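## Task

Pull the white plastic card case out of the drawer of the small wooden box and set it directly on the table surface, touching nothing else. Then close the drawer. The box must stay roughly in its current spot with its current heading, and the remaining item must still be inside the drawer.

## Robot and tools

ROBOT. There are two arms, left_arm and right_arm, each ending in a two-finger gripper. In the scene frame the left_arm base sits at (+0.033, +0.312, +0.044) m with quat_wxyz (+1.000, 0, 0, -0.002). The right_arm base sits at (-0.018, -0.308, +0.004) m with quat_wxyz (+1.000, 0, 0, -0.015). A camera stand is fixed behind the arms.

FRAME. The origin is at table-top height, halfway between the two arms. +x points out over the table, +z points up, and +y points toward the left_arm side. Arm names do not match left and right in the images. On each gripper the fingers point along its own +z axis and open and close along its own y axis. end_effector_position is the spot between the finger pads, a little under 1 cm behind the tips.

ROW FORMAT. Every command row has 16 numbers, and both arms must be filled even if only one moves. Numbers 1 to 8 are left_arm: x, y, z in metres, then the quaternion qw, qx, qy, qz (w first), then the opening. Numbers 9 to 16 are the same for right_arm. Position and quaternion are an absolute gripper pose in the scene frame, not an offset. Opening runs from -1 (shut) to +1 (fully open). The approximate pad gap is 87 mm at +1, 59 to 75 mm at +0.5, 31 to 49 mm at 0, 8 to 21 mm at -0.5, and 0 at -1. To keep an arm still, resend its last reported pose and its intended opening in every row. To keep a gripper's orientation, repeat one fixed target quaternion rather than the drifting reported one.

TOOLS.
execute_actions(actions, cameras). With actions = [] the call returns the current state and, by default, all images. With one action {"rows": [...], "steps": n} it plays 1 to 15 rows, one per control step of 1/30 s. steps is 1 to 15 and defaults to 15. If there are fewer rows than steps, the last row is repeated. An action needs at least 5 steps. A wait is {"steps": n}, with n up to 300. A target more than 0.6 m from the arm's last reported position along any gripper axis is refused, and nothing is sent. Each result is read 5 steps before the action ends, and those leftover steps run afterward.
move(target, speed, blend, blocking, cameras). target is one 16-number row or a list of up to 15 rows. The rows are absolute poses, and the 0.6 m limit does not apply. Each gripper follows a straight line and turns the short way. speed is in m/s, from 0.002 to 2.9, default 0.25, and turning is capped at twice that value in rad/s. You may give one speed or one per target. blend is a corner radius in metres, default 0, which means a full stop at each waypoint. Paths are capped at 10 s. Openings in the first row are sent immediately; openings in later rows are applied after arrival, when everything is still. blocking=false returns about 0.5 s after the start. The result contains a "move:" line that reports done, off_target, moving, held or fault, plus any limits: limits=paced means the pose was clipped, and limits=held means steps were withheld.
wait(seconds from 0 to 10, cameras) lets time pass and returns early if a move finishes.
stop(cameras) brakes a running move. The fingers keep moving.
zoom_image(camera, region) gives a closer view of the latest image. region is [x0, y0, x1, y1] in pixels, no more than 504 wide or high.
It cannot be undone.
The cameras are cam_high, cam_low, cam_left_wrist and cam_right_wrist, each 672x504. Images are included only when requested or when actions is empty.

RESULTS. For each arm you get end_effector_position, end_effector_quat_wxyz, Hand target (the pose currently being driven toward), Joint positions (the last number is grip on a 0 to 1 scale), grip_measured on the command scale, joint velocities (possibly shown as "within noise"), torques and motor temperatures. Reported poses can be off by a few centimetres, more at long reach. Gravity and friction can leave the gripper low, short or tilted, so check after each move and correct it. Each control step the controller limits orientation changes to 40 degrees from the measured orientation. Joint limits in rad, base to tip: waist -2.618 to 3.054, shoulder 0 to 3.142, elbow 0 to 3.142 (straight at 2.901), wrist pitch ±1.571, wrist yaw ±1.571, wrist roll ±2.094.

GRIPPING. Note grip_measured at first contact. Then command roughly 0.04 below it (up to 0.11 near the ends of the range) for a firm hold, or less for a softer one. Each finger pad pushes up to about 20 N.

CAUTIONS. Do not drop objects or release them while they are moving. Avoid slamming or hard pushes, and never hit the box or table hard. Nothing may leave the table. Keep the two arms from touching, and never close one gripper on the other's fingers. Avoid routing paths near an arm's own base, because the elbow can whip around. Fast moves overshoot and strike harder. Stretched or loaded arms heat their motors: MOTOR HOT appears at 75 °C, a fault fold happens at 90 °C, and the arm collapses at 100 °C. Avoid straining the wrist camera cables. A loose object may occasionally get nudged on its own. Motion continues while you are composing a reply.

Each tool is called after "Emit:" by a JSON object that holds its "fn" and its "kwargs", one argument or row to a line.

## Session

Emit:
{"fn": "execute_actions", "kwargs": {
  "actions": []
}}

Emit:
{"fn": "zoom_image", "kwargs": {
  "camera": "cam_high",
  "region": [250, 150, 400, 300]
}}

Scene clock: 0.00 s of 6000.00 s.
left_arm: end_effector_position=(+0.3955, +0.3456, +0.0646) grip_measured=+1.000 end_effector_quat_wxyz=(+0.507, -0.077, +0.853, +0.094) | right_arm: end_effector_position=(+0.3525, -0.3477, +0.0524) grip_measured=+1.000 end_effector_quat_wxyz=(+0.567, +0.099, +0.815, -0.070)
Joint positions: left_arm=[-0.026 1.561 0.39 0.665 -0.269 -0.053 1] | right_arm=[0.013 1.515 0.345 0.807 0.213 0.077 1]
Joint velocities: within noise
Joint torques (N m): no reading
Motor temperatures (°C): left_arm=[25 31 31 27 24 26 23] | right_arm=[25 28 27 27 27 28 27]
Heat: left arm: 31 °C; right arm: 28 °C.
Hand target: left_arm +0.3971, +0.3456, +0.0670; +0.510, -0.078, +0.852, +0.094 | right_arm +0.3575, -0.3479, +0.0612; +0.579, +0.100, +0.807, -0.069
camera_calibration:
cam_left_wrist: T_world_to_cam=[[0.23701, -0.96728, -0.09055, 0.24458], [-0.94971, -0.21105, -0.23131, 0.48822], [0.20464, 0.14082, -0.96866, 0.07759]] pos_world=[0.38982, 0.32869, 0.21024]
cam_right_wrist: T_world_to_cam=[[-0.23207, -0.97246, 0.02141, -0.25925], [-0.91927, 0.21208, -0.3316, 0.4348], [0.31793, -0.09663, -0.94318, 0.04397]] pos_world=[0.32556, -0.34007, 0.19121]

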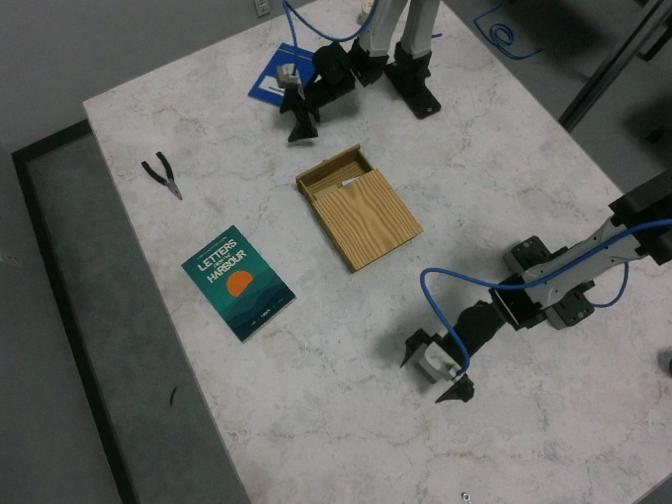

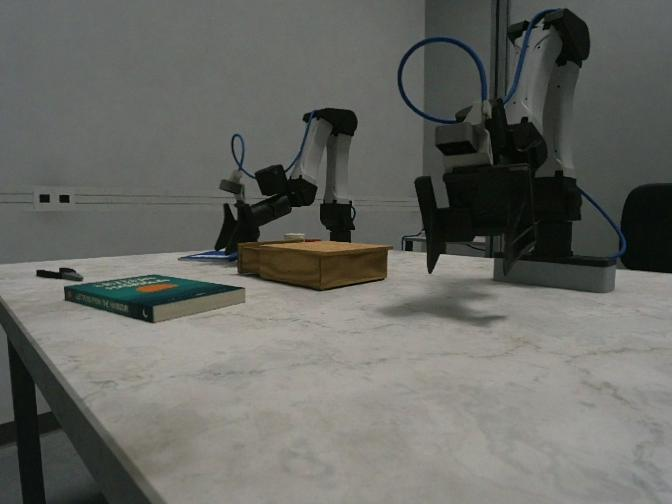

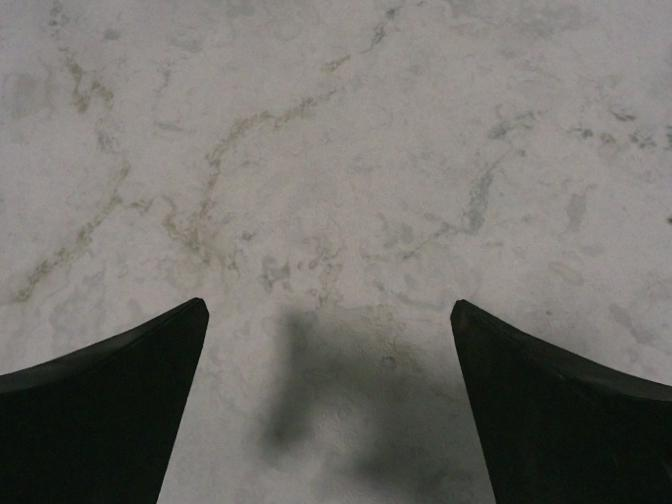

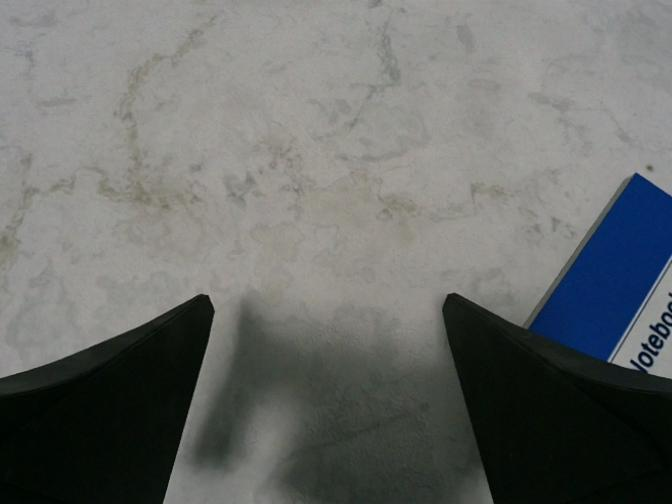

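Scaled by 3.360 from the camera's image (finer frame: 960x720).

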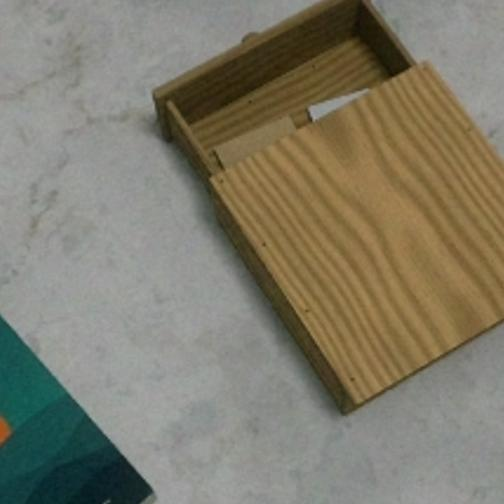

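Emit:
{"fn": "move", "kwargs": {
  "target": [
    [0.3971,0.3456,0.0670,0.510,-0.078,0.852,0.094,1,0.29,-0.27,0.17,0.4,0.05,0.91,-0.02,0.1],
    [0.3971,0.3456,0.0670,0.510,-0.078,0.852,0.094,1,0.265,-0.155,0.17,0.317,-0.01,0.948,0.0,0.1]
  ],
  "speed": 0.25,
  "blend": 0.03,
  "cameras": ["cam_high","cam_low","cam_right_wrist"]
}}

Scene clock: 2.63 s of 6000.00 s.
left_arm: end_effector_position=(+0.3955, +0.3456, +0.0646) grip_measured=+1.000 end_effector_quat_wxyz=(+0.507, -0.077, +0.853, +0.094) | right_arm: end_effector_position=(+0.2593, -0.1591, +0.1620) grip_measured=+0.100 end_effector_quat_wxyz=(+0.308, -0.016, +0.951, -0.001)
Joint positions: left_arm=[-0.026 1.561 0.39 0.665 -0.269 -0.053 1] | right_arm=[0.648 1.367 1.192 -0.86 0.339 0.49 0.55]
Joint torques (N m): left_arm=[0.02 -5.16 5.91 2.22 -0.07 0.14] | right_arm=[0.73 -3.36 11.77 1.1 0.34 0.01]
Heat: left arm: 31 °C; right arm: 28 °C.
Hand target: left_arm +0.3970, +0.3456, +0.0669; +0.510, -0.078, +0.852, +0.094 | right_arm +0.2648, -0.1551, +0.1699; +0.317, -0.010, +0.948, +0.000
Off the commanded pose: left_arm 0.003 m, 0 deg | right_arm 0.011 m, 1 deg.
Kept back: nothing.
move: off_target (right_arm)
cam_right_wrist: T_world_to_cam=[[0.0482, -0.99859, 0.02244, -0.17681], [-0.96728, -0.04106, 0.25038, 0.22336], [-0.24911, -0.03377, -0.96789, 0.35619]] pos_world=[0.3133, -0.15536, 0.29279]

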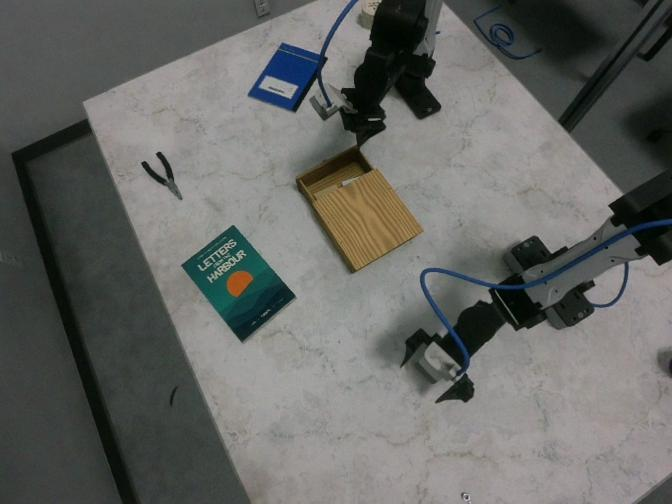

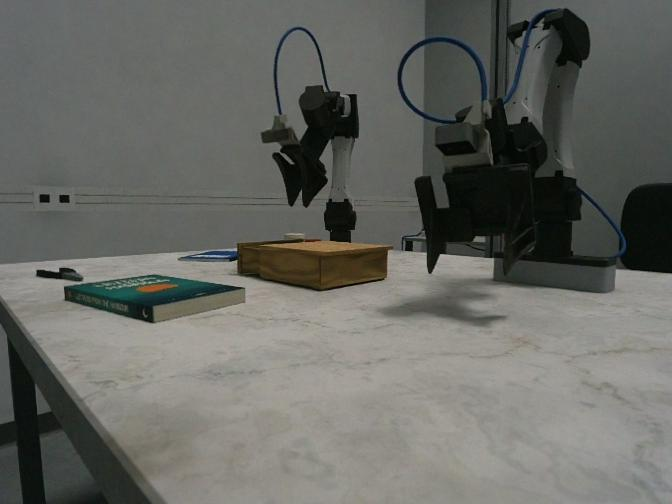

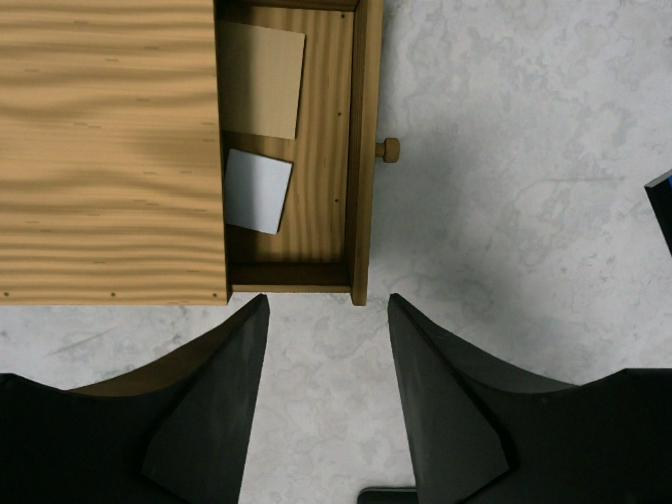

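Emit:
{"fn": "move", "kwargs": {
  "target": [
    [0.3971,0.3456,0.0670,0.510,-0.078,0.852,0.094,1,0.317,-0.135,0.14,0.317,-0.01,0.948,0.0,-1],
    [0.3971,0.3456,0.0670,0.510,-0.078,0.852,0.094,1,0.317,-0.135,0.053,0.317,-0.01,0.948,0.0,-1]
  ],
  "speed": [0.2,0.08],
  "cameras": ["cam_high","cam_low","cam_right_wrist"]
}}

Emit:
{"fn": "zoom_image", "kwargs": {
  "camera": "cam_low",
  "region": [210, 160, 410, 300]
}}

Scene clock: 5.93 s of 6000.00 s.
left_arm: end_effector_position=(+0.3955, +0.3456, +0.0646) grip_measured=+1.000 end_effector_quat_wxyz=(+0.507, -0.077, +0.853, +0.094) | right_arm: end_effector_position=(+0.3135, -0.1355, +0.0585) grip_measured=-0.999 end_effector_quat_wxyz=(+0.317, -0.009, +0.948, -0.002)
Joint positions: left_arm=[-0.026 1.561 0.39 0.665 -0.269 -0.053 1] | right_arm=[0.617 1.641 1.019 -0.389 0.338 0.47 0]
Joint torques (N m): left_arm=[0.02 -5.16 5.91 2.23 -0.09 0.14] | right_arm=[-0.58 -4.83 7.39 1.41 0.1 -0.24]
Heat: left arm: 31 °C; right arm: 28 °C.
Hand target: left_arm +0.3970, +0.3456, +0.0669; +0.510, -0.078, +0.852, +0.094 | right_arm +0.3167, -0.1351, +0.0531; +0.317, -0.010, +0.948, +0.000
Off the commanded pose: left_arm 0.003 m, 0 deg | right_arm 0.007 m, 0 deg.
Kept back: nothing.
move: done
cam_right_wrist: T_world_to_cam=[[0.03255, -0.99925, 0.02105, -0.1486], [-0.97235, -0.02679, 0.23197, 0.30731], [-0.23123, -0.02802, -0.97249, 0.26571]] pos_world=[0.36509, -0.13281, 0.19025]

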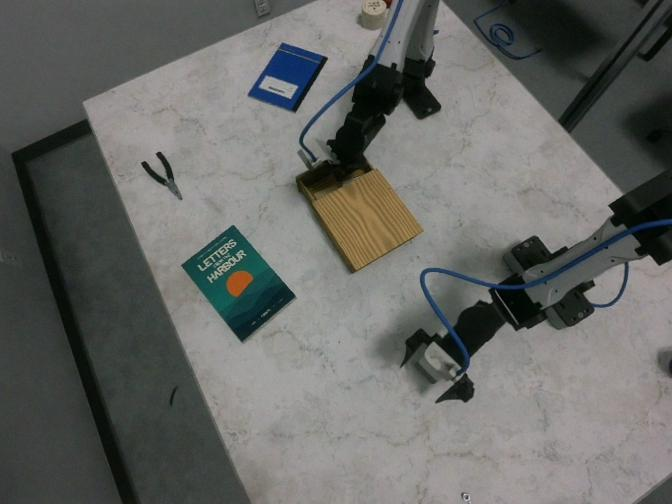

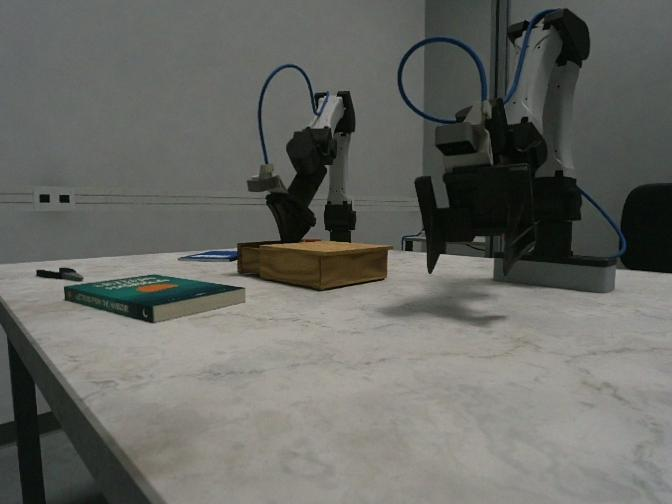

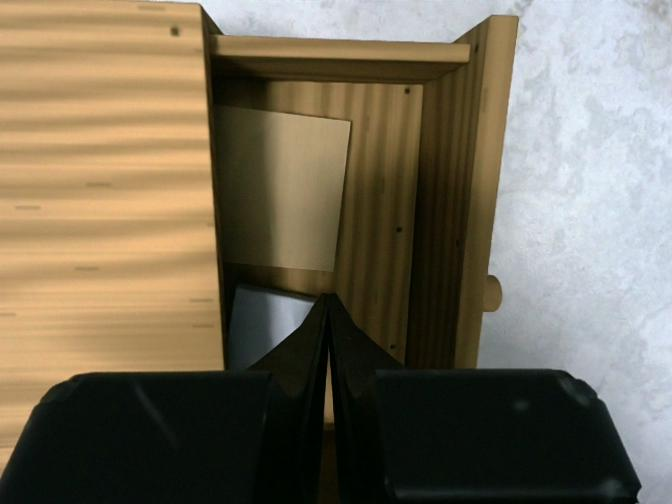

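Scaled by 2.520 from the camera's image (finer frame: 960x720).

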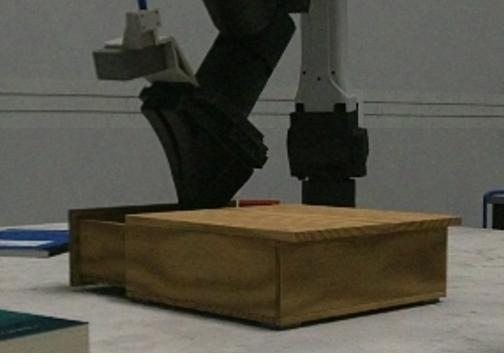

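Emit:
{"fn": "move", "kwargs": {
  "target": [
    [0.3971,0.3456,0.0670,0.510,-0.078,0.852,0.094,1,0.317,-0.175,0.053,0.317,-0.01,0.948,0.0,-1]
  ],
  "speed": 0.05,
  "cameras": ["cam_high","cam_right_wrist"]
}}

Emit:
{"fn": "zoom_image", "kwargs": {
  "camera": "cam_high",
  "region": [280, 130, 430, 280]
}}

Scene clock: 7.33 s of 6000.00 s.
left_arm: end_effector_position=(+0.3955, +0.3456, +0.0646) grip_measured=+1.000 end_effector_quat_wxyz=(+0.507, -0.077, +0.853, +0.094) | right_arm: end_effector_position=(+0.3131, -0.1715, +0.0425) grip_measured=-1.000 end_effector_quat_wxyz=(+0.300, -0.010, +0.954, -0.005)
Joint positions: left_arm=[-0.026 1.561 0.39 0.665 -0.269 -0.053 1] | right_arm=[0.509 1.616 0.934 -0.336 0.27 0.38 0]
Joint torques (N m): left_arm=[0.01 -5.16 5.93 2.22 -0.08 0.14] | right_arm=[-1.1 -8.51 6.89 1.25 0.19 -0.28]
Heat: left arm: 32 °C; right arm: 28 °C.
Hand target: left_arm +0.3970, +0.3456, +0.0669; +0.510, -0.078, +0.852, +0.094 | right_arm +0.3170, -0.1750, +0.0529; +0.317, -0.010, +0.948, -0.001
Off the commanded pose: left_arm 0.003 m, 0 deg | right_arm 0.012 m, 2 deg.
Kept back: nothing.
move: off_target (right_arm)
cam_right_wrist: T_world_to_cam=[[0.03411, -0.99908, 0.02598, -0.18485], [-0.96351, -0.02597, 0.26643, 0.30561], [-0.26551, -0.03412, -0.9635, 0.25838]] pos_world=[0.36936, -0.16793, 0.17233]

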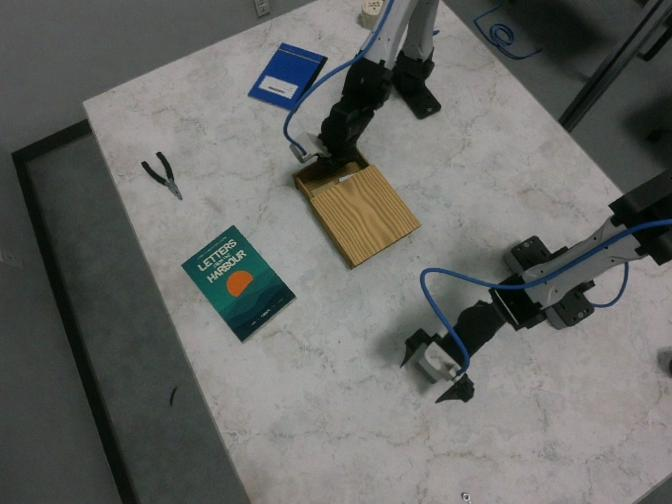

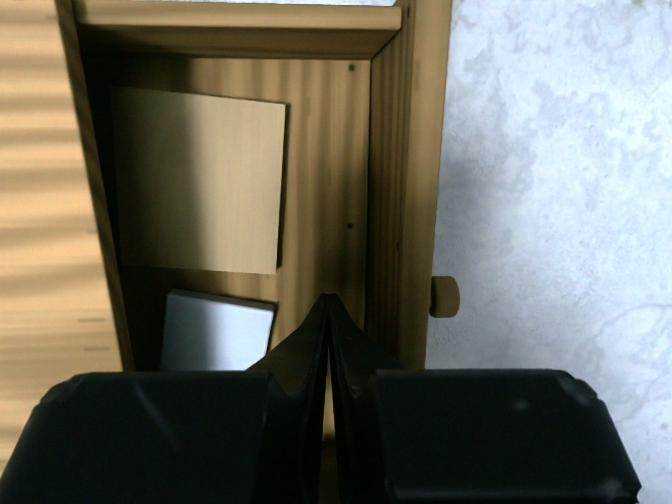

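Scaled by 3.360 from the camera's image (finer frame: 960x720).

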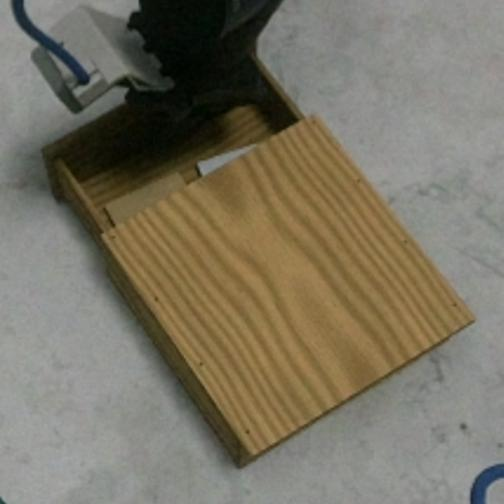

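Emit:
{"fn": "move", "kwargs": {
  "target": [
    [0.3971,0.3456,0.0670,0.510,-0.078,0.852,0.094,1,0.315,-0.16,0.06,0.317,-0.01,0.948,0.0,-1],
    [0.3971,0.3456,0.0670,0.510,-0.078,0.852,0.094,1,0.245,-0.15,0.125,0.317,-0.01,0.948,0.0,-1]
  ],
  "speed": 0.12,
  "blend": [0.005,0],
  "cameras": ["cam_high","cam_right_wrist"]
}}

Emit:
{"fn": "zoom_image", "kwargs": {
  "camera": "cam_high",
  "region": [280, 130, 430, 280]
}}

Scene clock: 10.03 s of 6000.00 s.
left_arm: end_effector_position=(+0.3955, +0.3456, +0.0646) grip_measured=+1.000 end_effector_quat_wxyz=(+0.507, -0.077, +0.853, +0.094) | right_arm: end_effector_position=(+0.2386, -0.1550, +0.1062) grip_measured=-1.000 end_effector_quat_wxyz=(+0.293, -0.020, +0.956, -0.012)
Joint positions: left_arm=[-0.026 1.561 0.39 0.665 -0.269 -0.053 1] | right_arm=[0.711 1.36 0.982 -0.715 0.37 0.548 0]
Joint torques (N m): left_arm=[0.03 -5.14 5.9 2.22 -0.07 0.13] | right_arm=[0.81 -6.17 11.51 0.99 0.34 -0.03]
Heat: left arm: 32 °C; right arm: 29 °C.
Hand target: left_arm +0.3970, +0.3456, +0.0669; +0.510, -0.078, +0.852, +0.094 | right_arm +0.2446, -0.1503, +0.1248; +0.317, -0.010, +0.948, +0.000
Off the commanded pose: left_arm 0.003 m, 0 deg | right_arm 0.021 m, 3 deg.
Kept back: nothing.
move: off_target (right_arm)
cam_right_wrist: T_world_to_cam=[[0.04933, -0.99777, 0.04492, -0.17291], [-0.95906, -0.03476, 0.28106, 0.21333], [-0.27887, -0.05695, -0.95864, 0.29963]] pos_world=[0.29669, -0.14805, 0.23505]

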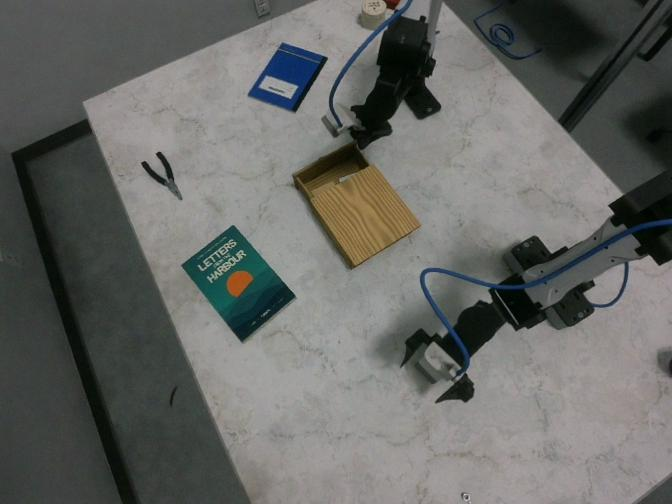

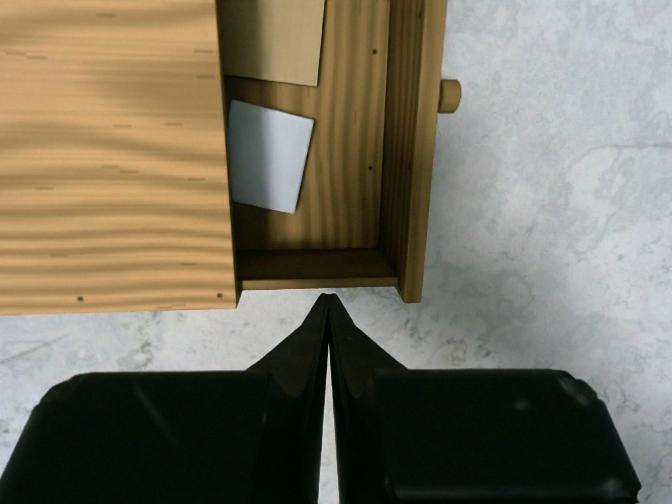

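Scaled by 3.360 from the camera's image (finer frame: 960x720).

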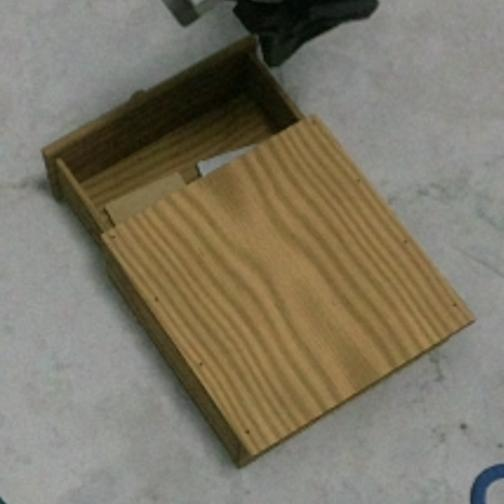

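Emit:
{"fn": "move", "kwargs": {
  "target": [
    [0.3971,0.3456,0.0670,0.510,-0.078,0.852,0.094,1,0.285,-0.134,0.125,0.317,-0.01,0.948,0.0,-1],
    [0.3971,0.3456,0.0670,0.510,-0.078,0.852,0.094,1,0.287,-0.134,0.030,0.317,-0.01,0.948,0.0,-1]
  ],
  "speed": [0.15,0.07],
  "cameras": ["cam_right_wrist"]
}}

Scene clock: 13.23 s of 6000.00 s.
left_arm: end_effector_position=(+0.3955, +0.3456, +0.0646) grip_measured=+1.000 end_effector_quat_wxyz=(+0.507, -0.077, +0.853, +0.094) | right_arm: end_effector_position=(+0.2858, -0.1370, +0.0416) grip_measured=-1.000 end_effector_quat_wxyz=(+0.322, -0.011, +0.947, -0.006)
Joint positions: left_arm=[-0.026 1.561 0.39 0.665 -0.269 -0.053 1] | right_arm=[0.672 1.582 0.882 -0.321 0.377 0.512 0]
Joint torques (N m): left_arm=[0.01 -5.14 5.9 2.21 -0.08 0.13] | right_arm=[-0.09 -3.19 6.16 1.5 0.04 -0.05]
Heat: left arm: 32 °C; right arm: 29 °C.
Hand target: left_arm +0.3970, +0.3456, +0.0669; +0.510, -0.078, +0.852, +0.094 | right_arm +0.2865, -0.1344, +0.0305; +0.317, -0.010, +0.948, +0.000
Off the commanded pose: left_arm 0.003 m, 0 deg | right_arm 0.012 m, 1 deg.
Kept back: nothing.
move: off_target (right_arm)
cam_right_wrist: T_world_to_cam=[[0.03438, -0.99898, 0.02924, -0.14964], [-0.97472, -0.02705, 0.22176, 0.28527], [-0.22075, -0.03612, -0.97466, 0.23885]] pos_world=[0.33593, -0.13314, 0.17391]

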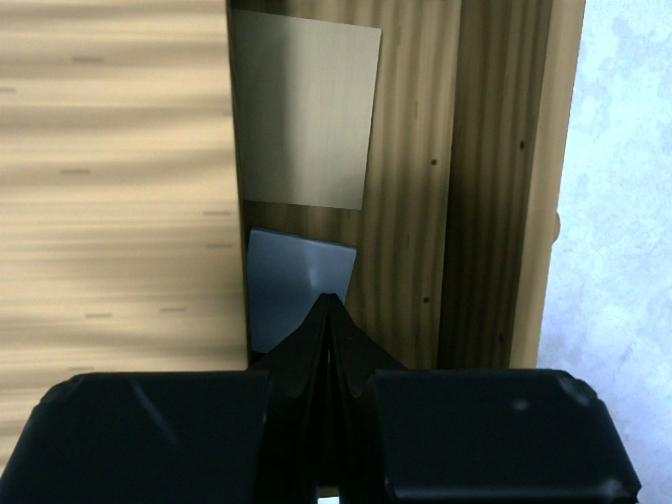

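Emit:
{"fn": "move", "kwargs": {
  "target": [
    [0.3971,0.3456,0.0670,0.510,-0.078,0.852,0.094,1,0.290,-0.134,0.026,0.317,-0.01,0.948,0.0,-1],
    [0.3971,0.3456,0.0670,0.510,-0.078,0.852,0.094,1,0.295,-0.162,0.026,0.317,-0.01,0.948,0.0,-1]
  ],
  "speed": 0.05,
  "cameras": ["cam_high","cam_right_wrist"]
}}

Scene clock: 15.33 s of 6000.00 s.
left_arm: end_effector_position=(+0.3955, +0.3456, +0.0646) grip_measured=+1.000 end_effector_quat_wxyz=(+0.507, -0.077, +0.853, +0.094) | right_arm: end_effector_position=(+0.3048, -0.1554, +0.0335) grip_measured=-1.000 end_effector_quat_wxyz=(+0.337, -0.004, +0.942, +0.007)
Joint positions: left_arm=[-0.026 1.561 0.39 0.665 -0.269 -0.053 1] | right_arm=[0.579 1.587 0.828 -0.194 0.322 0.438 0]
Joint torques (N m): left_arm=[-0.02 -5.18 5.93 2.23 -0.09 0.14] | right_arm=[-0.57 -5.63 6.32 0.92 0.05 -0.24]
Heat: left arm: 32 °C; right arm: 29 °C.
Hand target: left_arm +0.3970, +0.3456, +0.0669; +0.510, -0.078, +0.852, +0.094 | right_arm +0.2951, -0.1619, +0.0260; +0.317, -0.010, +0.948, +0.000
Off the commanded pose: left_arm 0.003 m, 0 deg | right_arm 0.014 m, 3 deg.
Kept back: nothing.
move: off_target (right_arm)
cam_right_wrist: T_world_to_cam=[[0.02873, -0.99959, 0.00015, -0.16586], [-0.98127, -0.02818, 0.19057, 0.30799], [-0.19049, -0.00563, -0.98167, 0.23027]] pos_world=[0.35085, -0.15582, 0.16738]

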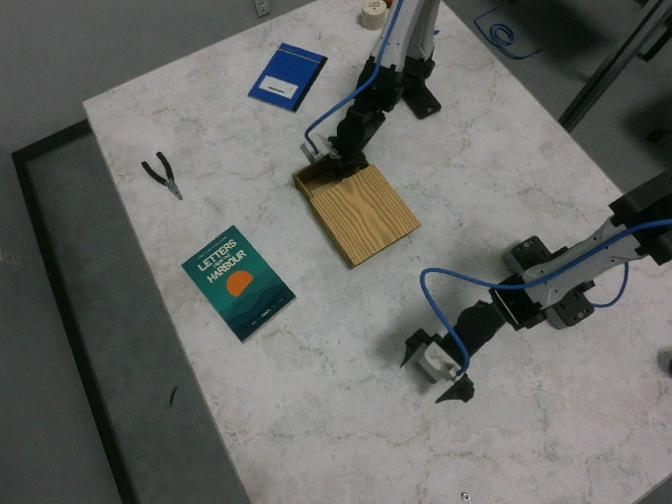

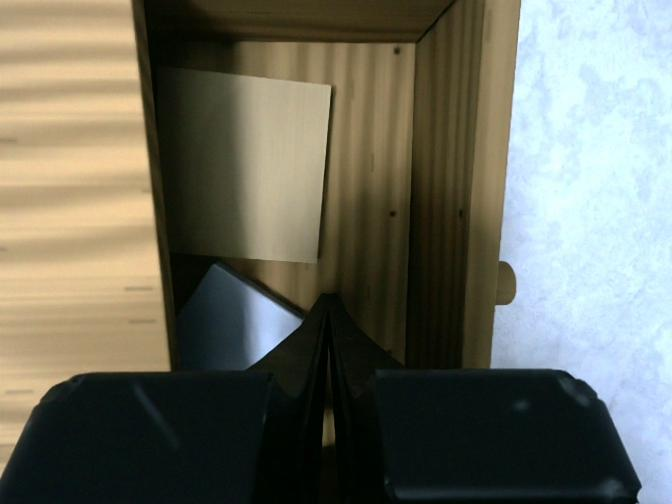

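Emit:
{"fn": "move", "kwargs": {
  "target": [
    [0.3971,0.3456,0.0670,0.510,-0.078,0.852,0.094,1,0.295,-0.150,0.07,0.317,-0.01,0.948,0.0,-1],
    [0.3971,0.3456,0.0670,0.510,-0.078,0.852,0.094,1,0.25,-0.15,0.12,0.317,-0.01,0.948,0.0,-1]
  ],
  "speed": 0.15,
  "blend": [0.01,0],
  "cameras": ["cam_right_wrist"]
}}

Scene clock: 17.10 s of 6000.00 s.
left_arm: end_effector_position=(+0.3955, +0.3456, +0.0646) grip_measured=+1.000 end_effector_quat_wxyz=(+0.507, -0.077, +0.853, +0.094) | right_arm: end_effector_position=(+0.2433, -0.1550, +0.1007) grip_measured=-1.000 end_effector_quat_wxyz=(+0.292, -0.020, +0.956, -0.012)
Joint positions: left_arm=[-0.026 1.561 0.39 0.665 -0.269 -0.053 1] | right_arm=[0.699 1.378 0.974 -0.686 0.364 0.536 0]
Joint torques (N m): left_arm=[0.03 -5.12 5.93 2.23 -0.06 0.13] | right_arm=[0.87 -6.3 11.62 0.98 0.39 -0.02]
Motor temperatures (°C): left_arm=[25 33 32 32 24 26 23] | right_arm=[25 29 29 29 27 28 27]
Heat: left arm: 33 °C; right arm: 29 °C.
Hand target: left_arm +0.3970, +0.3456, +0.0669; +0.510, -0.078, +0.852, +0.094 | right_arm +0.2496, -0.1502, +0.1198; +0.317, -0.010, +0.948, +0.000
Off the commanded pose: left_arm 0.003 m, 0 deg | right_arm 0.021 m, 3 deg.
Kept back: nothing.
move: off_target (right_arm)
cam_right_wrist: T_world_to_cam=[[0.04946, -0.99775, 0.04516, -0.17299], [-0.95873, -0.03476, 0.28219, 0.21912], [-0.27999, -0.05725, -0.95829, 0.29591]] pos_world=[0.30148, -0.14805, 0.22955]

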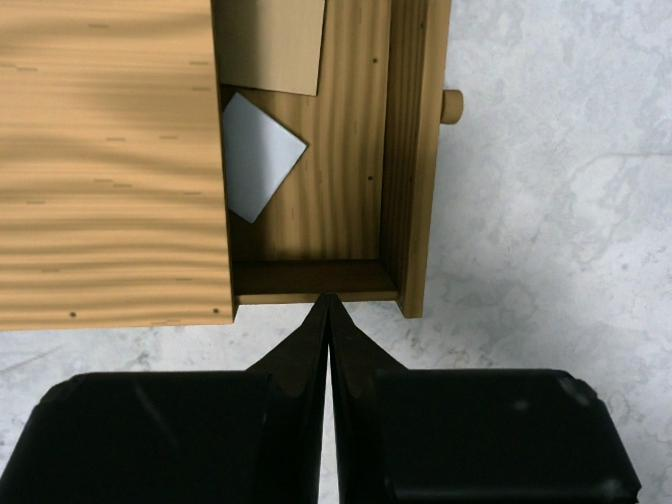

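Emit:
{"fn": "move", "kwargs": {
  "target": [
    [0.3971,0.3456,0.0670,0.510,-0.078,0.852,0.094,1,0.282,-0.126,0.10,0.317,-0.01,0.948,0.0,-1],
    [0.3971,0.3456,0.0670,0.510,-0.078,0.852,0.094,1,0.282,-0.124,0.032,0.317,-0.01,0.948,0.0,-1],
    [0.3971,0.3456,0.0670,0.510,-0.078,0.852,0.094,1,0.276,-0.160,0.029,0.317,-0.01,0.948,0.0,-1]
  ],
  "speed": [0.15,0.07,0.05],
  "blend": [0.01,0.003,0],
  "cameras": ["cam_right_wrist"]
}}

Emit:
{"fn": "move", "kwargs": {
  "target": [
    [0.3971,0.3456,0.0670,0.510,-0.078,0.852,0.094,1,0.27,-0.150,0.07,0.317,-0.01,0.948,0.0,-1],
    [0.3971,0.3456,0.0670,0.510,-0.078,0.852,0.094,1,0.25,-0.15,0.12,0.317,-0.01,0.948,0.0,-1]
  ],
  "speed": 0.15,
  "blend": [0.01,0],
  "cameras": ["cam_right_wrist"]
}}

Scene clock: 19.87 s of 6000.00 s.
left_arm: end_effector_position=(+0.3955, +0.3456, +0.0646) grip_measured=+1.000 end_effector_quat_wxyz=(+0.507, -0.077, +0.853, +0.094) | right_arm: end_effector_position=(+0.2837, -0.1497, +0.0337) grip_measured=-1.000 end_effector_quat_wxyz=(+0.329, -0.004, +0.944, +0.010)
Joint positions: left_arm=[-0.026 1.561 0.39 0.665 -0.269 -0.053 1] | right_arm=[0.629 1.539 0.792 -0.234 0.339 0.486 0]
Joint torques (N m): left_arm=[0.05 -5.15 5.9 2.23 -0.08 0.14] | right_arm=[-1.11 -6.08 5.45 0.97 0.15 -0.28]
Heat: left arm: 33 °C; right arm: 29 °C.
Hand target: left_arm +0.3970, +0.3456, +0.0669; +0.510, -0.078, +0.852, +0.094 | right_arm +0.2762, -0.1597, +0.0290; +0.317, -0.010, +0.948, +0.000
Off the commanded pose: left_arm 0.003 m, 0 deg | right_arm 0.014 m, 2 deg.
Kept back: nothing.
move: off_target (right_arm)
cam_right_wrist: T_world_to_cam=[[0.0318, -0.99948, -0.00422, -0.16029], [-0.97789, -0.03199, 0.20664, 0.28536], [-0.20667, -0.00244, -0.97841, 0.23146]] pos_world=[0.33199, -0.15051, 0.16682]

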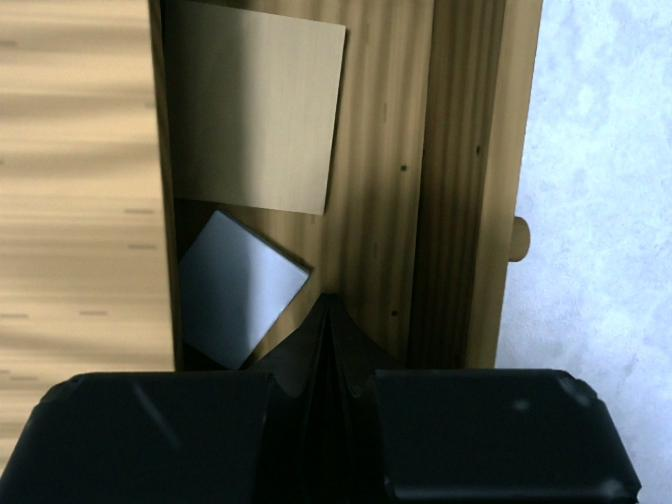

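Scene clock: 21.30 s of 6000.00 s.
left_arm: end_effector_position=(+0.3955, +0.3456, +0.0646) grip_measured=+1.000 end_effector_quat_wxyz=(+0.507, -0.077, +0.853, +0.094) | right_arm: end_effector_position=(+0.2436, -0.1553, +0.1016) grip_measured=-1.000 end_effector_quat_wxyz=(+0.294, -0.019, +0.956, -0.011)
Joint positions: left_arm=[-0.026 1.561 0.39 0.665 -0.269 -0.053 1] | right_arm=[0.698 1.375 0.974 -0.686 0.364 0.537 0]
Joint torques (N m): left_arm=[0.05 -5.18 5.87 2.22 -0.07 0.13] | right_arm=[0.83 -6.11 11.66 0.98 0.35 -0.01]
Heat: left arm: 33 °C; right arm: 29 °C.
Hand target: left_arm +0.3970, +0.3456, +0.0669; +0.510, -0.078, +0.852, +0.094 | right_arm +0.2496, -0.1502, +0.1198; +0.317, -0.010, +0.948, +0.000
Off the commanded pose: left_arm 0.003 m, 0 deg | right_arm 0.020 m, 3 deg.
Kept back: nothing.
move: off_target (right_arm)
cam_right_wrist: T_world_to_cam=[[0.04771, -0.99792, 0.04326, -0.17278], [-0.95961, -0.03377, 0.27931, 0.21978], [-0.27727, -0.05484, -0.95922, 0.29665]] pos_world=[0.3014, -0.14874, 0.23064]

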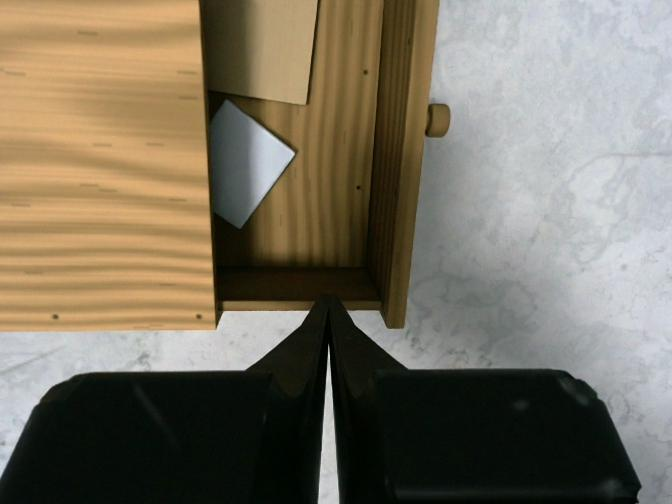

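Emit:
{"fn": "move", "kwargs": {
  "target": [
    [0.3971,0.3456,0.0670,0.510,-0.078,0.852,0.094,1,0.305,-0.152,0.09,0.317,-0.01,0.948,0.0,-1],
    [0.3971,0.3456,0.0670,0.510,-0.078,0.852,0.094,1,0.305,-0.152,0.031,0.317,-0.01,0.948,0.0,-1]
  ],
  "speed": [0.15,0.07],
  "cameras": ["cam_right_wrist"]
}}

Emit:
{"fn": "move", "kwargs": {
  "target": [
    [0.3971,0.3456,0.0670,0.510,-0.078,0.852,0.094,1,0.272,-0.152,0.031,0.317,-0.01,0.948,0.0,-1]
  ],
  "speed": 0.05,
  "cameras": ["cam_right_wrist"]
}}

Scene clock: 25.90 s of 6000.00 s.
left_arm: end_effector_position=(+0.3955, +0.3456, +0.0646) grip_measured=+1.000 end_effector_quat_wxyz=(+0.507, -0.077, +0.853, +0.094) | right_arm: end_effector_position=(+0.3026, -0.1520, +0.0375) grip_measured=-1.000 end_effector_quat_wxyz=(+0.318, -0.008, +0.948, -0.002)
Joint positions: left_arm=[-0.026 1.561 0.39 0.665 -0.269 -0.053 1] | right_arm=[0.591 1.606 0.887 -0.281 0.325 0.447 0]
Joint torques (N m): left_arm=[0.01 -5.18 5.91 2.22 -0.07 0.14] | right_arm=[-0.66 -4.21 6.98 1.43 0.08 -0.25]
Heat: left arm: 33 °C; right arm: 30 °C.
Hand target: left_arm +0.3970, +0.3456, +0.0669; +0.510, -0.078, +0.852, +0.094 | right_arm +0.3048, -0.1521, +0.0312; +0.317, -0.010, +0.948, +0.000
Off the commanded pose: left_arm 0.003 m, 0 deg | right_arm 0.007 m, 0 deg.
Kept back: nothing.
move: done
cam_right_wrist: T_world_to_cam=[[0.03224, -0.99929, 0.01968, -0.16414], [-0.97311, -0.0269, 0.22875, 0.30151], [-0.22805, -0.02652, -0.97329, 0.24164]] pos_world=[0.3538, -0.1495, 0.16944]

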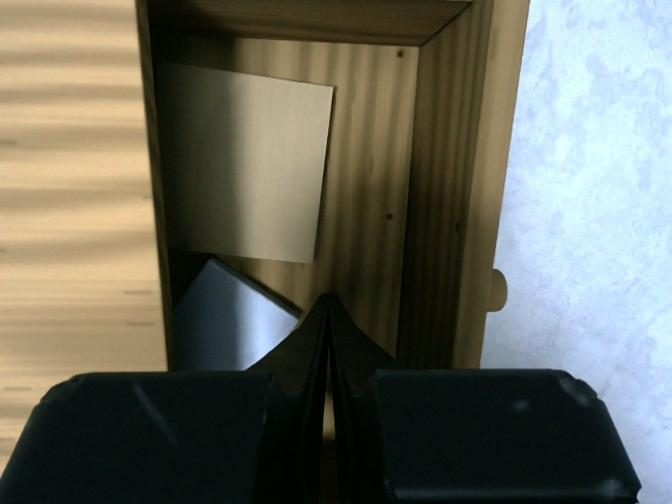

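Scene clock: 26.93 s of 6000.00 s.
left_arm: end_effector_position=(+0.3955, +0.3456, +0.0646) grip_measured=+1.000 end_effector_quat_wxyz=(+0.507, -0.077, +0.853, +0.094) | right_arm: end_effector_position=(+0.2842, -0.1499, +0.0339) grip_measured=-1.000 end_effector_quat_wxyz=(+0.330, -0.009, +0.944, +0.001)
Joint positions: left_arm=[-0.026 1.561 0.39 0.665 -0.269 -0.053 1] | right_arm=[0.637 1.547 0.802 -0.243 0.356 0.48 0]
Joint torques (N m): left_arm=[0.05 -5.12 5.9 2.23 -0.08 0.13] | right_arm=[1.16 -6.68 5.71 0.87 0.12 0.03]
Heat: left arm: 33 °C; right arm: 30 °C.
Hand target: left_arm +0.3970, +0.3456, +0.0669; +0.510, -0.078, +0.852, +0.094 | right_arm +0.2725, -0.1520, +0.0308; +0.317, -0.010, +0.948, +0.000
Off the commanded pose: left_arm 0.003 m, 0 deg | right_arm 0.013 m, 2 deg.
Kept back: nothing.
move: off_target (right_arm)
cam_right_wrist: T_world_to_cam=[[0.03494, -0.99927, 0.01549, -0.16208], [-0.97815, -0.03101, 0.20558, 0.28601], [-0.20495, -0.02234, -0.97852, 0.22818]] pos_world=[0.33219, -0.14799, 0.16699]

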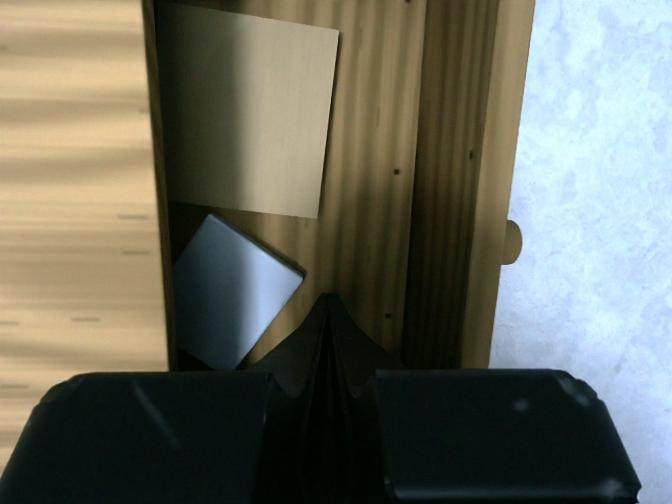

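Emit:
{"fn": "move", "kwargs": {
  "target": [
    [0.3971,0.3456,0.0670,0.510,-0.078,0.852,0.094,1,0.275,-0.152,0.07,0.317,-0.01,0.948,0.0,-1],
    [0.3971,0.3456,0.0670,0.510,-0.078,0.852,0.094,1,0.312,-0.141,0.07,0.317,-0.01,0.948,0.0,-1],
    [0.3971,0.3456,0.0670,0.510,-0.078,0.852,0.094,1,0.312,-0.141,0.031,0.317,-0.01,0.948,0.0,-1],
    [0.3971,0.3456,0.0670,0.510,-0.078,0.852,0.094,1,0.268,-0.143,0.031,0.317,-0.01,0.948,0.0,-1]
  ],
  "speed": [0.1,0.1,0.07,0.05],
  "blend": [0.004,0.004,0,0],
  "cameras": ["cam_right_wrist"]
}}

Scene clock: 30.47 s of 6000.00 s.
left_arm: end_effector_position=(+0.3955, +0.3456, +0.0646) grip_measured=+1.000 end_effector_quat_wxyz=(+0.507, -0.077, +0.853, +0.094) | right_arm: end_effector_position=(+0.2815, -0.1393, +0.0340) grip_measured=-1.000 end_effector_quat_wxyz=(+0.332, -0.008, +0.943, +0.004)
Joint positions: left_arm=[-0.026 1.561 0.39 0.665 -0.269 -0.053 1] | right_arm=[0.673 1.558 0.812 -0.246 0.374 0.513 0]
Joint torques (N m): left_arm=[-0.01 -5.15 5.87 2.23 -0.08 0.13] | right_arm=[1.05 -6.93 5.85 0.78 0.17 -0.06]
Heat: left arm: 34 °C; right arm: 30 °C.
Hand target: left_arm +0.3970, +0.3456, +0.0669; +0.510, -0.078, +0.852, +0.094 | right_arm +0.2685, -0.1430, +0.0307; +0.317, -0.010, +0.948, +0.000
Off the commanded pose: left_arm 0.003 m, 0 deg | right_arm 0.014 m, 2 deg.
Kept back: nothing.
move: off_target (right_arm)
cam_right_wrist: T_world_to_cam=[[0.03475, -0.99935, 0.00959, -0.15111], [-0.97927, -0.03213, 0.2, 0.28406], [-0.19956, -0.01634, -0.97975, 0.22745]] pos_world=[0.32881, -0.13817, 0.16748]

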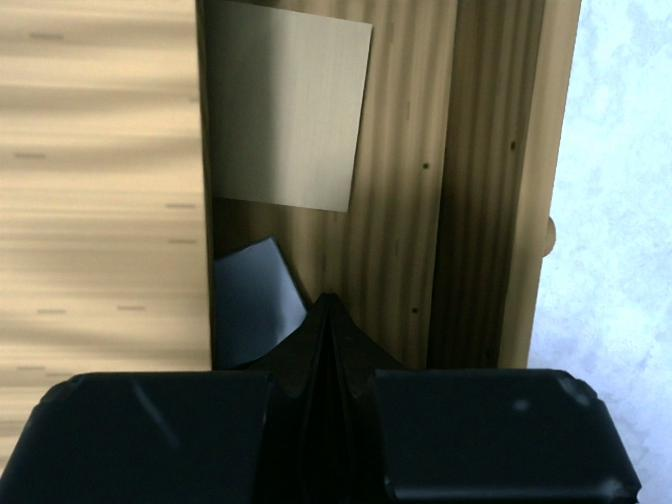

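Emit:
{"fn": "move", "kwargs": {
  "target": [
    [0.3971,0.3456,0.0670,0.510,-0.078,0.852,0.094,1,0.29,-0.165,0.10,0.317,-0.01,0.948,0.0,-1],
    [0.3971,0.3456,0.0670,0.510,-0.078,0.852,0.094,1,0.28,-0.16,0.13,0.271,-0.653,0.653,0.271,-1],
    [0.3971,0.3456,0.0670,0.510,-0.078,0.852,0.094,1,0.278,-0.135,0.085,0.271,-0.653,0.653,0.271,-1]
  ],
  "speed": [0.12,0.4,0.1],
  "blend": [0.01,0,0],
  "cameras": ["cam_high","cam_low","cam_right_wrist"]
}}

Scene clock: 36.97 s of 6000.00 s.
left_arm: end_effector_position=(+0.3955, +0.3456, +0.0646) grip_measured=+1.000 end_effector_quat_wxyz=(+0.507, -0.077, +0.853, +0.094) | right_arm: end_effector_position=(+0.2771, -0.1382, +0.0903) grip_measured=-1.000 end_effector_quat_wxyz=(-0.272, +0.654, -0.653, -0.268)
Joint positions: left_arm=[-0.026 1.561 0.39 0.665 -0.269 -0.053 1] | right_arm=[0.279 1.654 1.155 -0.825 -0.751 -1.226 0]
Joint torques (N m): left_arm=[0.01 -5.14 5.94 2.22 -0.09 0.13] | right_arm=[0.8 -4.68 6.95 0.78 -0.47 -0.09]
Heat: left arm: 34 °C; right arm: 30 °C.
Hand target: left_arm +0.3970, +0.3456, +0.0669; +0.510, -0.078, +0.852, +0.094 | right_arm +0.2779, -0.1352, +0.0851; -0.271, +0.653, -0.653, -0.271
Off the commanded pose: left_arm 0.003 m, 0 deg | right_arm 0.006 m, 0 deg.
Kept back: nothing.
move: done
cam_right_wrist: T_world_to_cam=[[0.99967, 0.01553, 0.02039, -0.27849], [0.01352, -0.99536, 0.09525, -0.1302], [0.02177, -0.09495, -0.99524, 0.21087]] pos_world=[0.27556, -0.10525, 0.22794]

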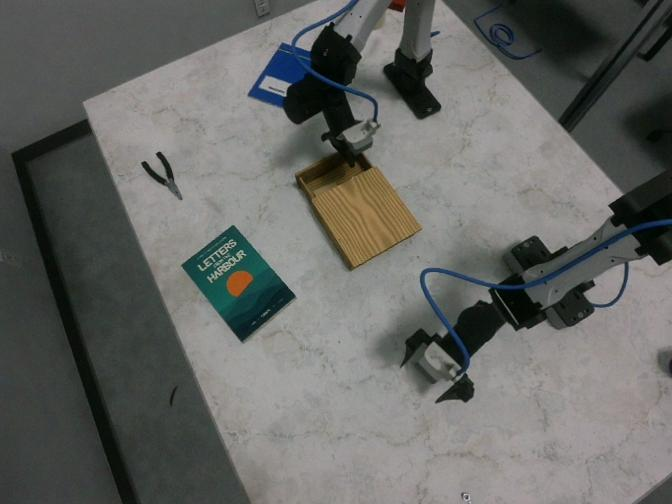

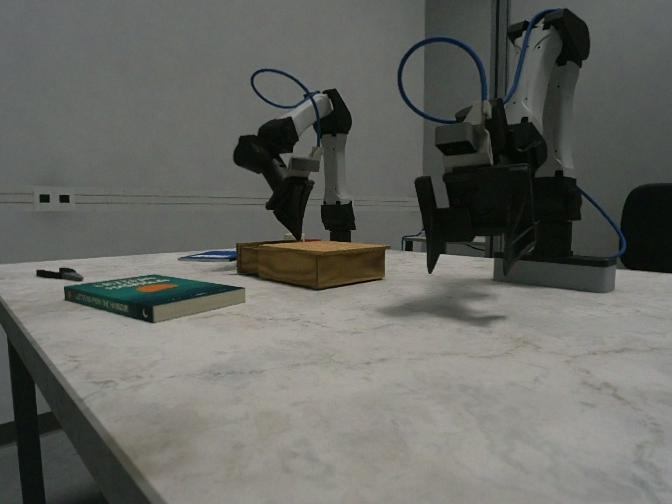

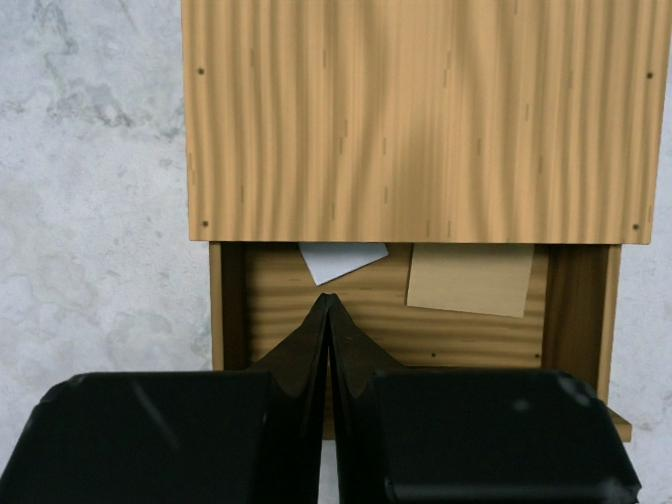

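Emit:
{"fn": "move", "kwargs": {
  "target": [
    [0.3971,0.3456,0.0670,0.510,-0.078,0.852,0.094,1,0.286,-0.124,0.075,0.271,-0.653,0.653,0.271,-1],
    [0.3971,0.3456,0.0670,0.510,-0.078,0.852,0.094,1,0.286,-0.124,0.033,0.271,-0.653,0.653,0.271,-1]
  ],
  "speed": 0.07,
  "blend": [0.002,0],
  "cameras": ["cam_right_wrist"]
}}

Emit:
{"fn": "move", "kwargs": {
  "target": [
    [0.3971,0.3456,0.0670,0.510,-0.078,0.852,0.094,1,0.286,-0.165,0.030,0.271,-0.653,0.653,0.271,-1]
  ],
  "speed": 0.05,
  "cameras": ["cam_right_wrist"]
}}

Scene clock: 38.83 s of 6000.00 s.
left_arm: end_effector_position=(+0.3955, +0.3456, +0.0646) grip_measured=+1.000 end_effector_quat_wxyz=(+0.507, -0.077, +0.853, +0.094) | right_arm: end_effector_position=(+0.2864, -0.1260, +0.0423) grip_measured=-1.000 end_effector_quat_wxyz=(-0.276, +0.653, -0.651, -0.270)
Joint positions: left_arm=[-0.026 1.561 0.39 0.665 -0.269 -0.053 1] | right_arm=[0.306 1.753 1.06 -0.598 -0.752 -1.187 0]
Joint torques (N m): left_arm=[-0.01 -5.19 5.93 2.22 -0.06 0.13] | right_arm=[0.9 -4.56 6.37 0.82 -0.35 -0.11]
Heat: left arm: 34 °C; right arm: 30 °C.
Hand target: left_arm +0.3970, +0.3456, +0.0669; +0.510, -0.078, +0.852, +0.094 | right_arm +0.2858, -0.1242, +0.0333; -0.271, +0.653, -0.653, -0.271
Off the commanded pose: left_arm 0.003 m, 0 deg | right_arm 0.010 m, 1 deg.
Kept back: nothing.
move: done
cam_right_wrist: T_world_to_cam=[[0.99962, 0.01446, 0.02331, -0.2872], [0.0124, -0.9962, 0.08618, -0.11311], [0.02447, -0.08585, -0.99601, 0.16444]] pos_world=[0.28447, -0.09441, 0.18022]

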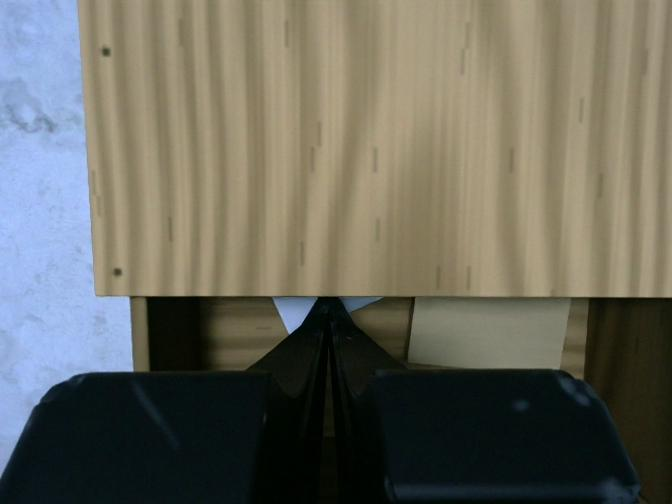

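Scene clock: 40.10 s of 6000.00 s.
left_arm: end_effector_position=(+0.3955, +0.3456, +0.0646) grip_measured=+1.000 end_effector_quat_wxyz=(+0.507, -0.077, +0.853, +0.094) | right_arm: end_effector_position=(+0.2925, -0.1583, +0.0401) grip_measured=-1.000 end_effector_quat_wxyz=(-0.289, +0.657, -0.644, -0.262)
Joint positions: left_arm=[-0.026 1.561 0.39 0.665 -0.269 -0.053 1] | right_arm=[0.2 1.753 1.051 -0.658 -0.78 -1.334 0]
Joint torques (N m): left_arm=[0.02 -5.11 5.89 2.23 -0.07 0.14] | right_arm=[-1.35 -4.52 6.57 0.28 -0.41 -0.3]
Heat: left arm: 34 °C; right arm: 30 °C.
Hand target: left_arm +0.3970, +0.3456, +0.0669; +0.510, -0.078, +0.852, +0.094 | right_arm +0.2858, -0.1648, +0.0304; -0.271, +0.653, -0.653, -0.271
Off the commanded pose: left_arm 0.003 m, 0 deg | right_arm 0.014 m, 3 deg.
Kept back: nothing.
move: off_target (right_arm)
cam_right_wrist: T_world_to_cam=[[0.99829, 0.01765, 0.05577, -0.2932], [0.01326, -0.99686, 0.07802, -0.14507], [0.05697, -0.07715, -0.99539, 0.15119]] pos_world=[0.28601, -0.12778, 0.17817]

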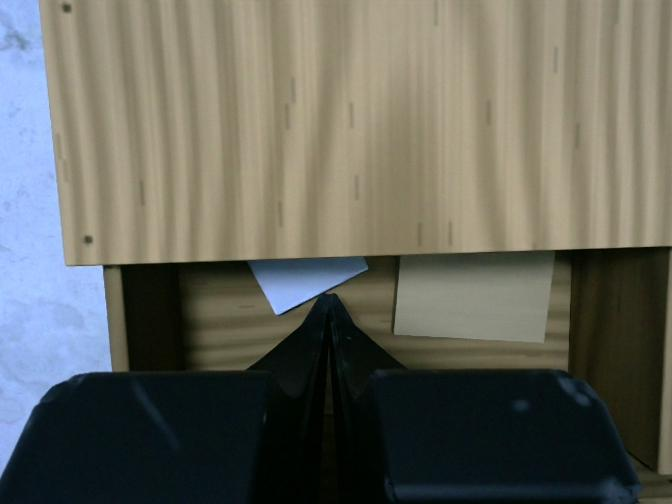

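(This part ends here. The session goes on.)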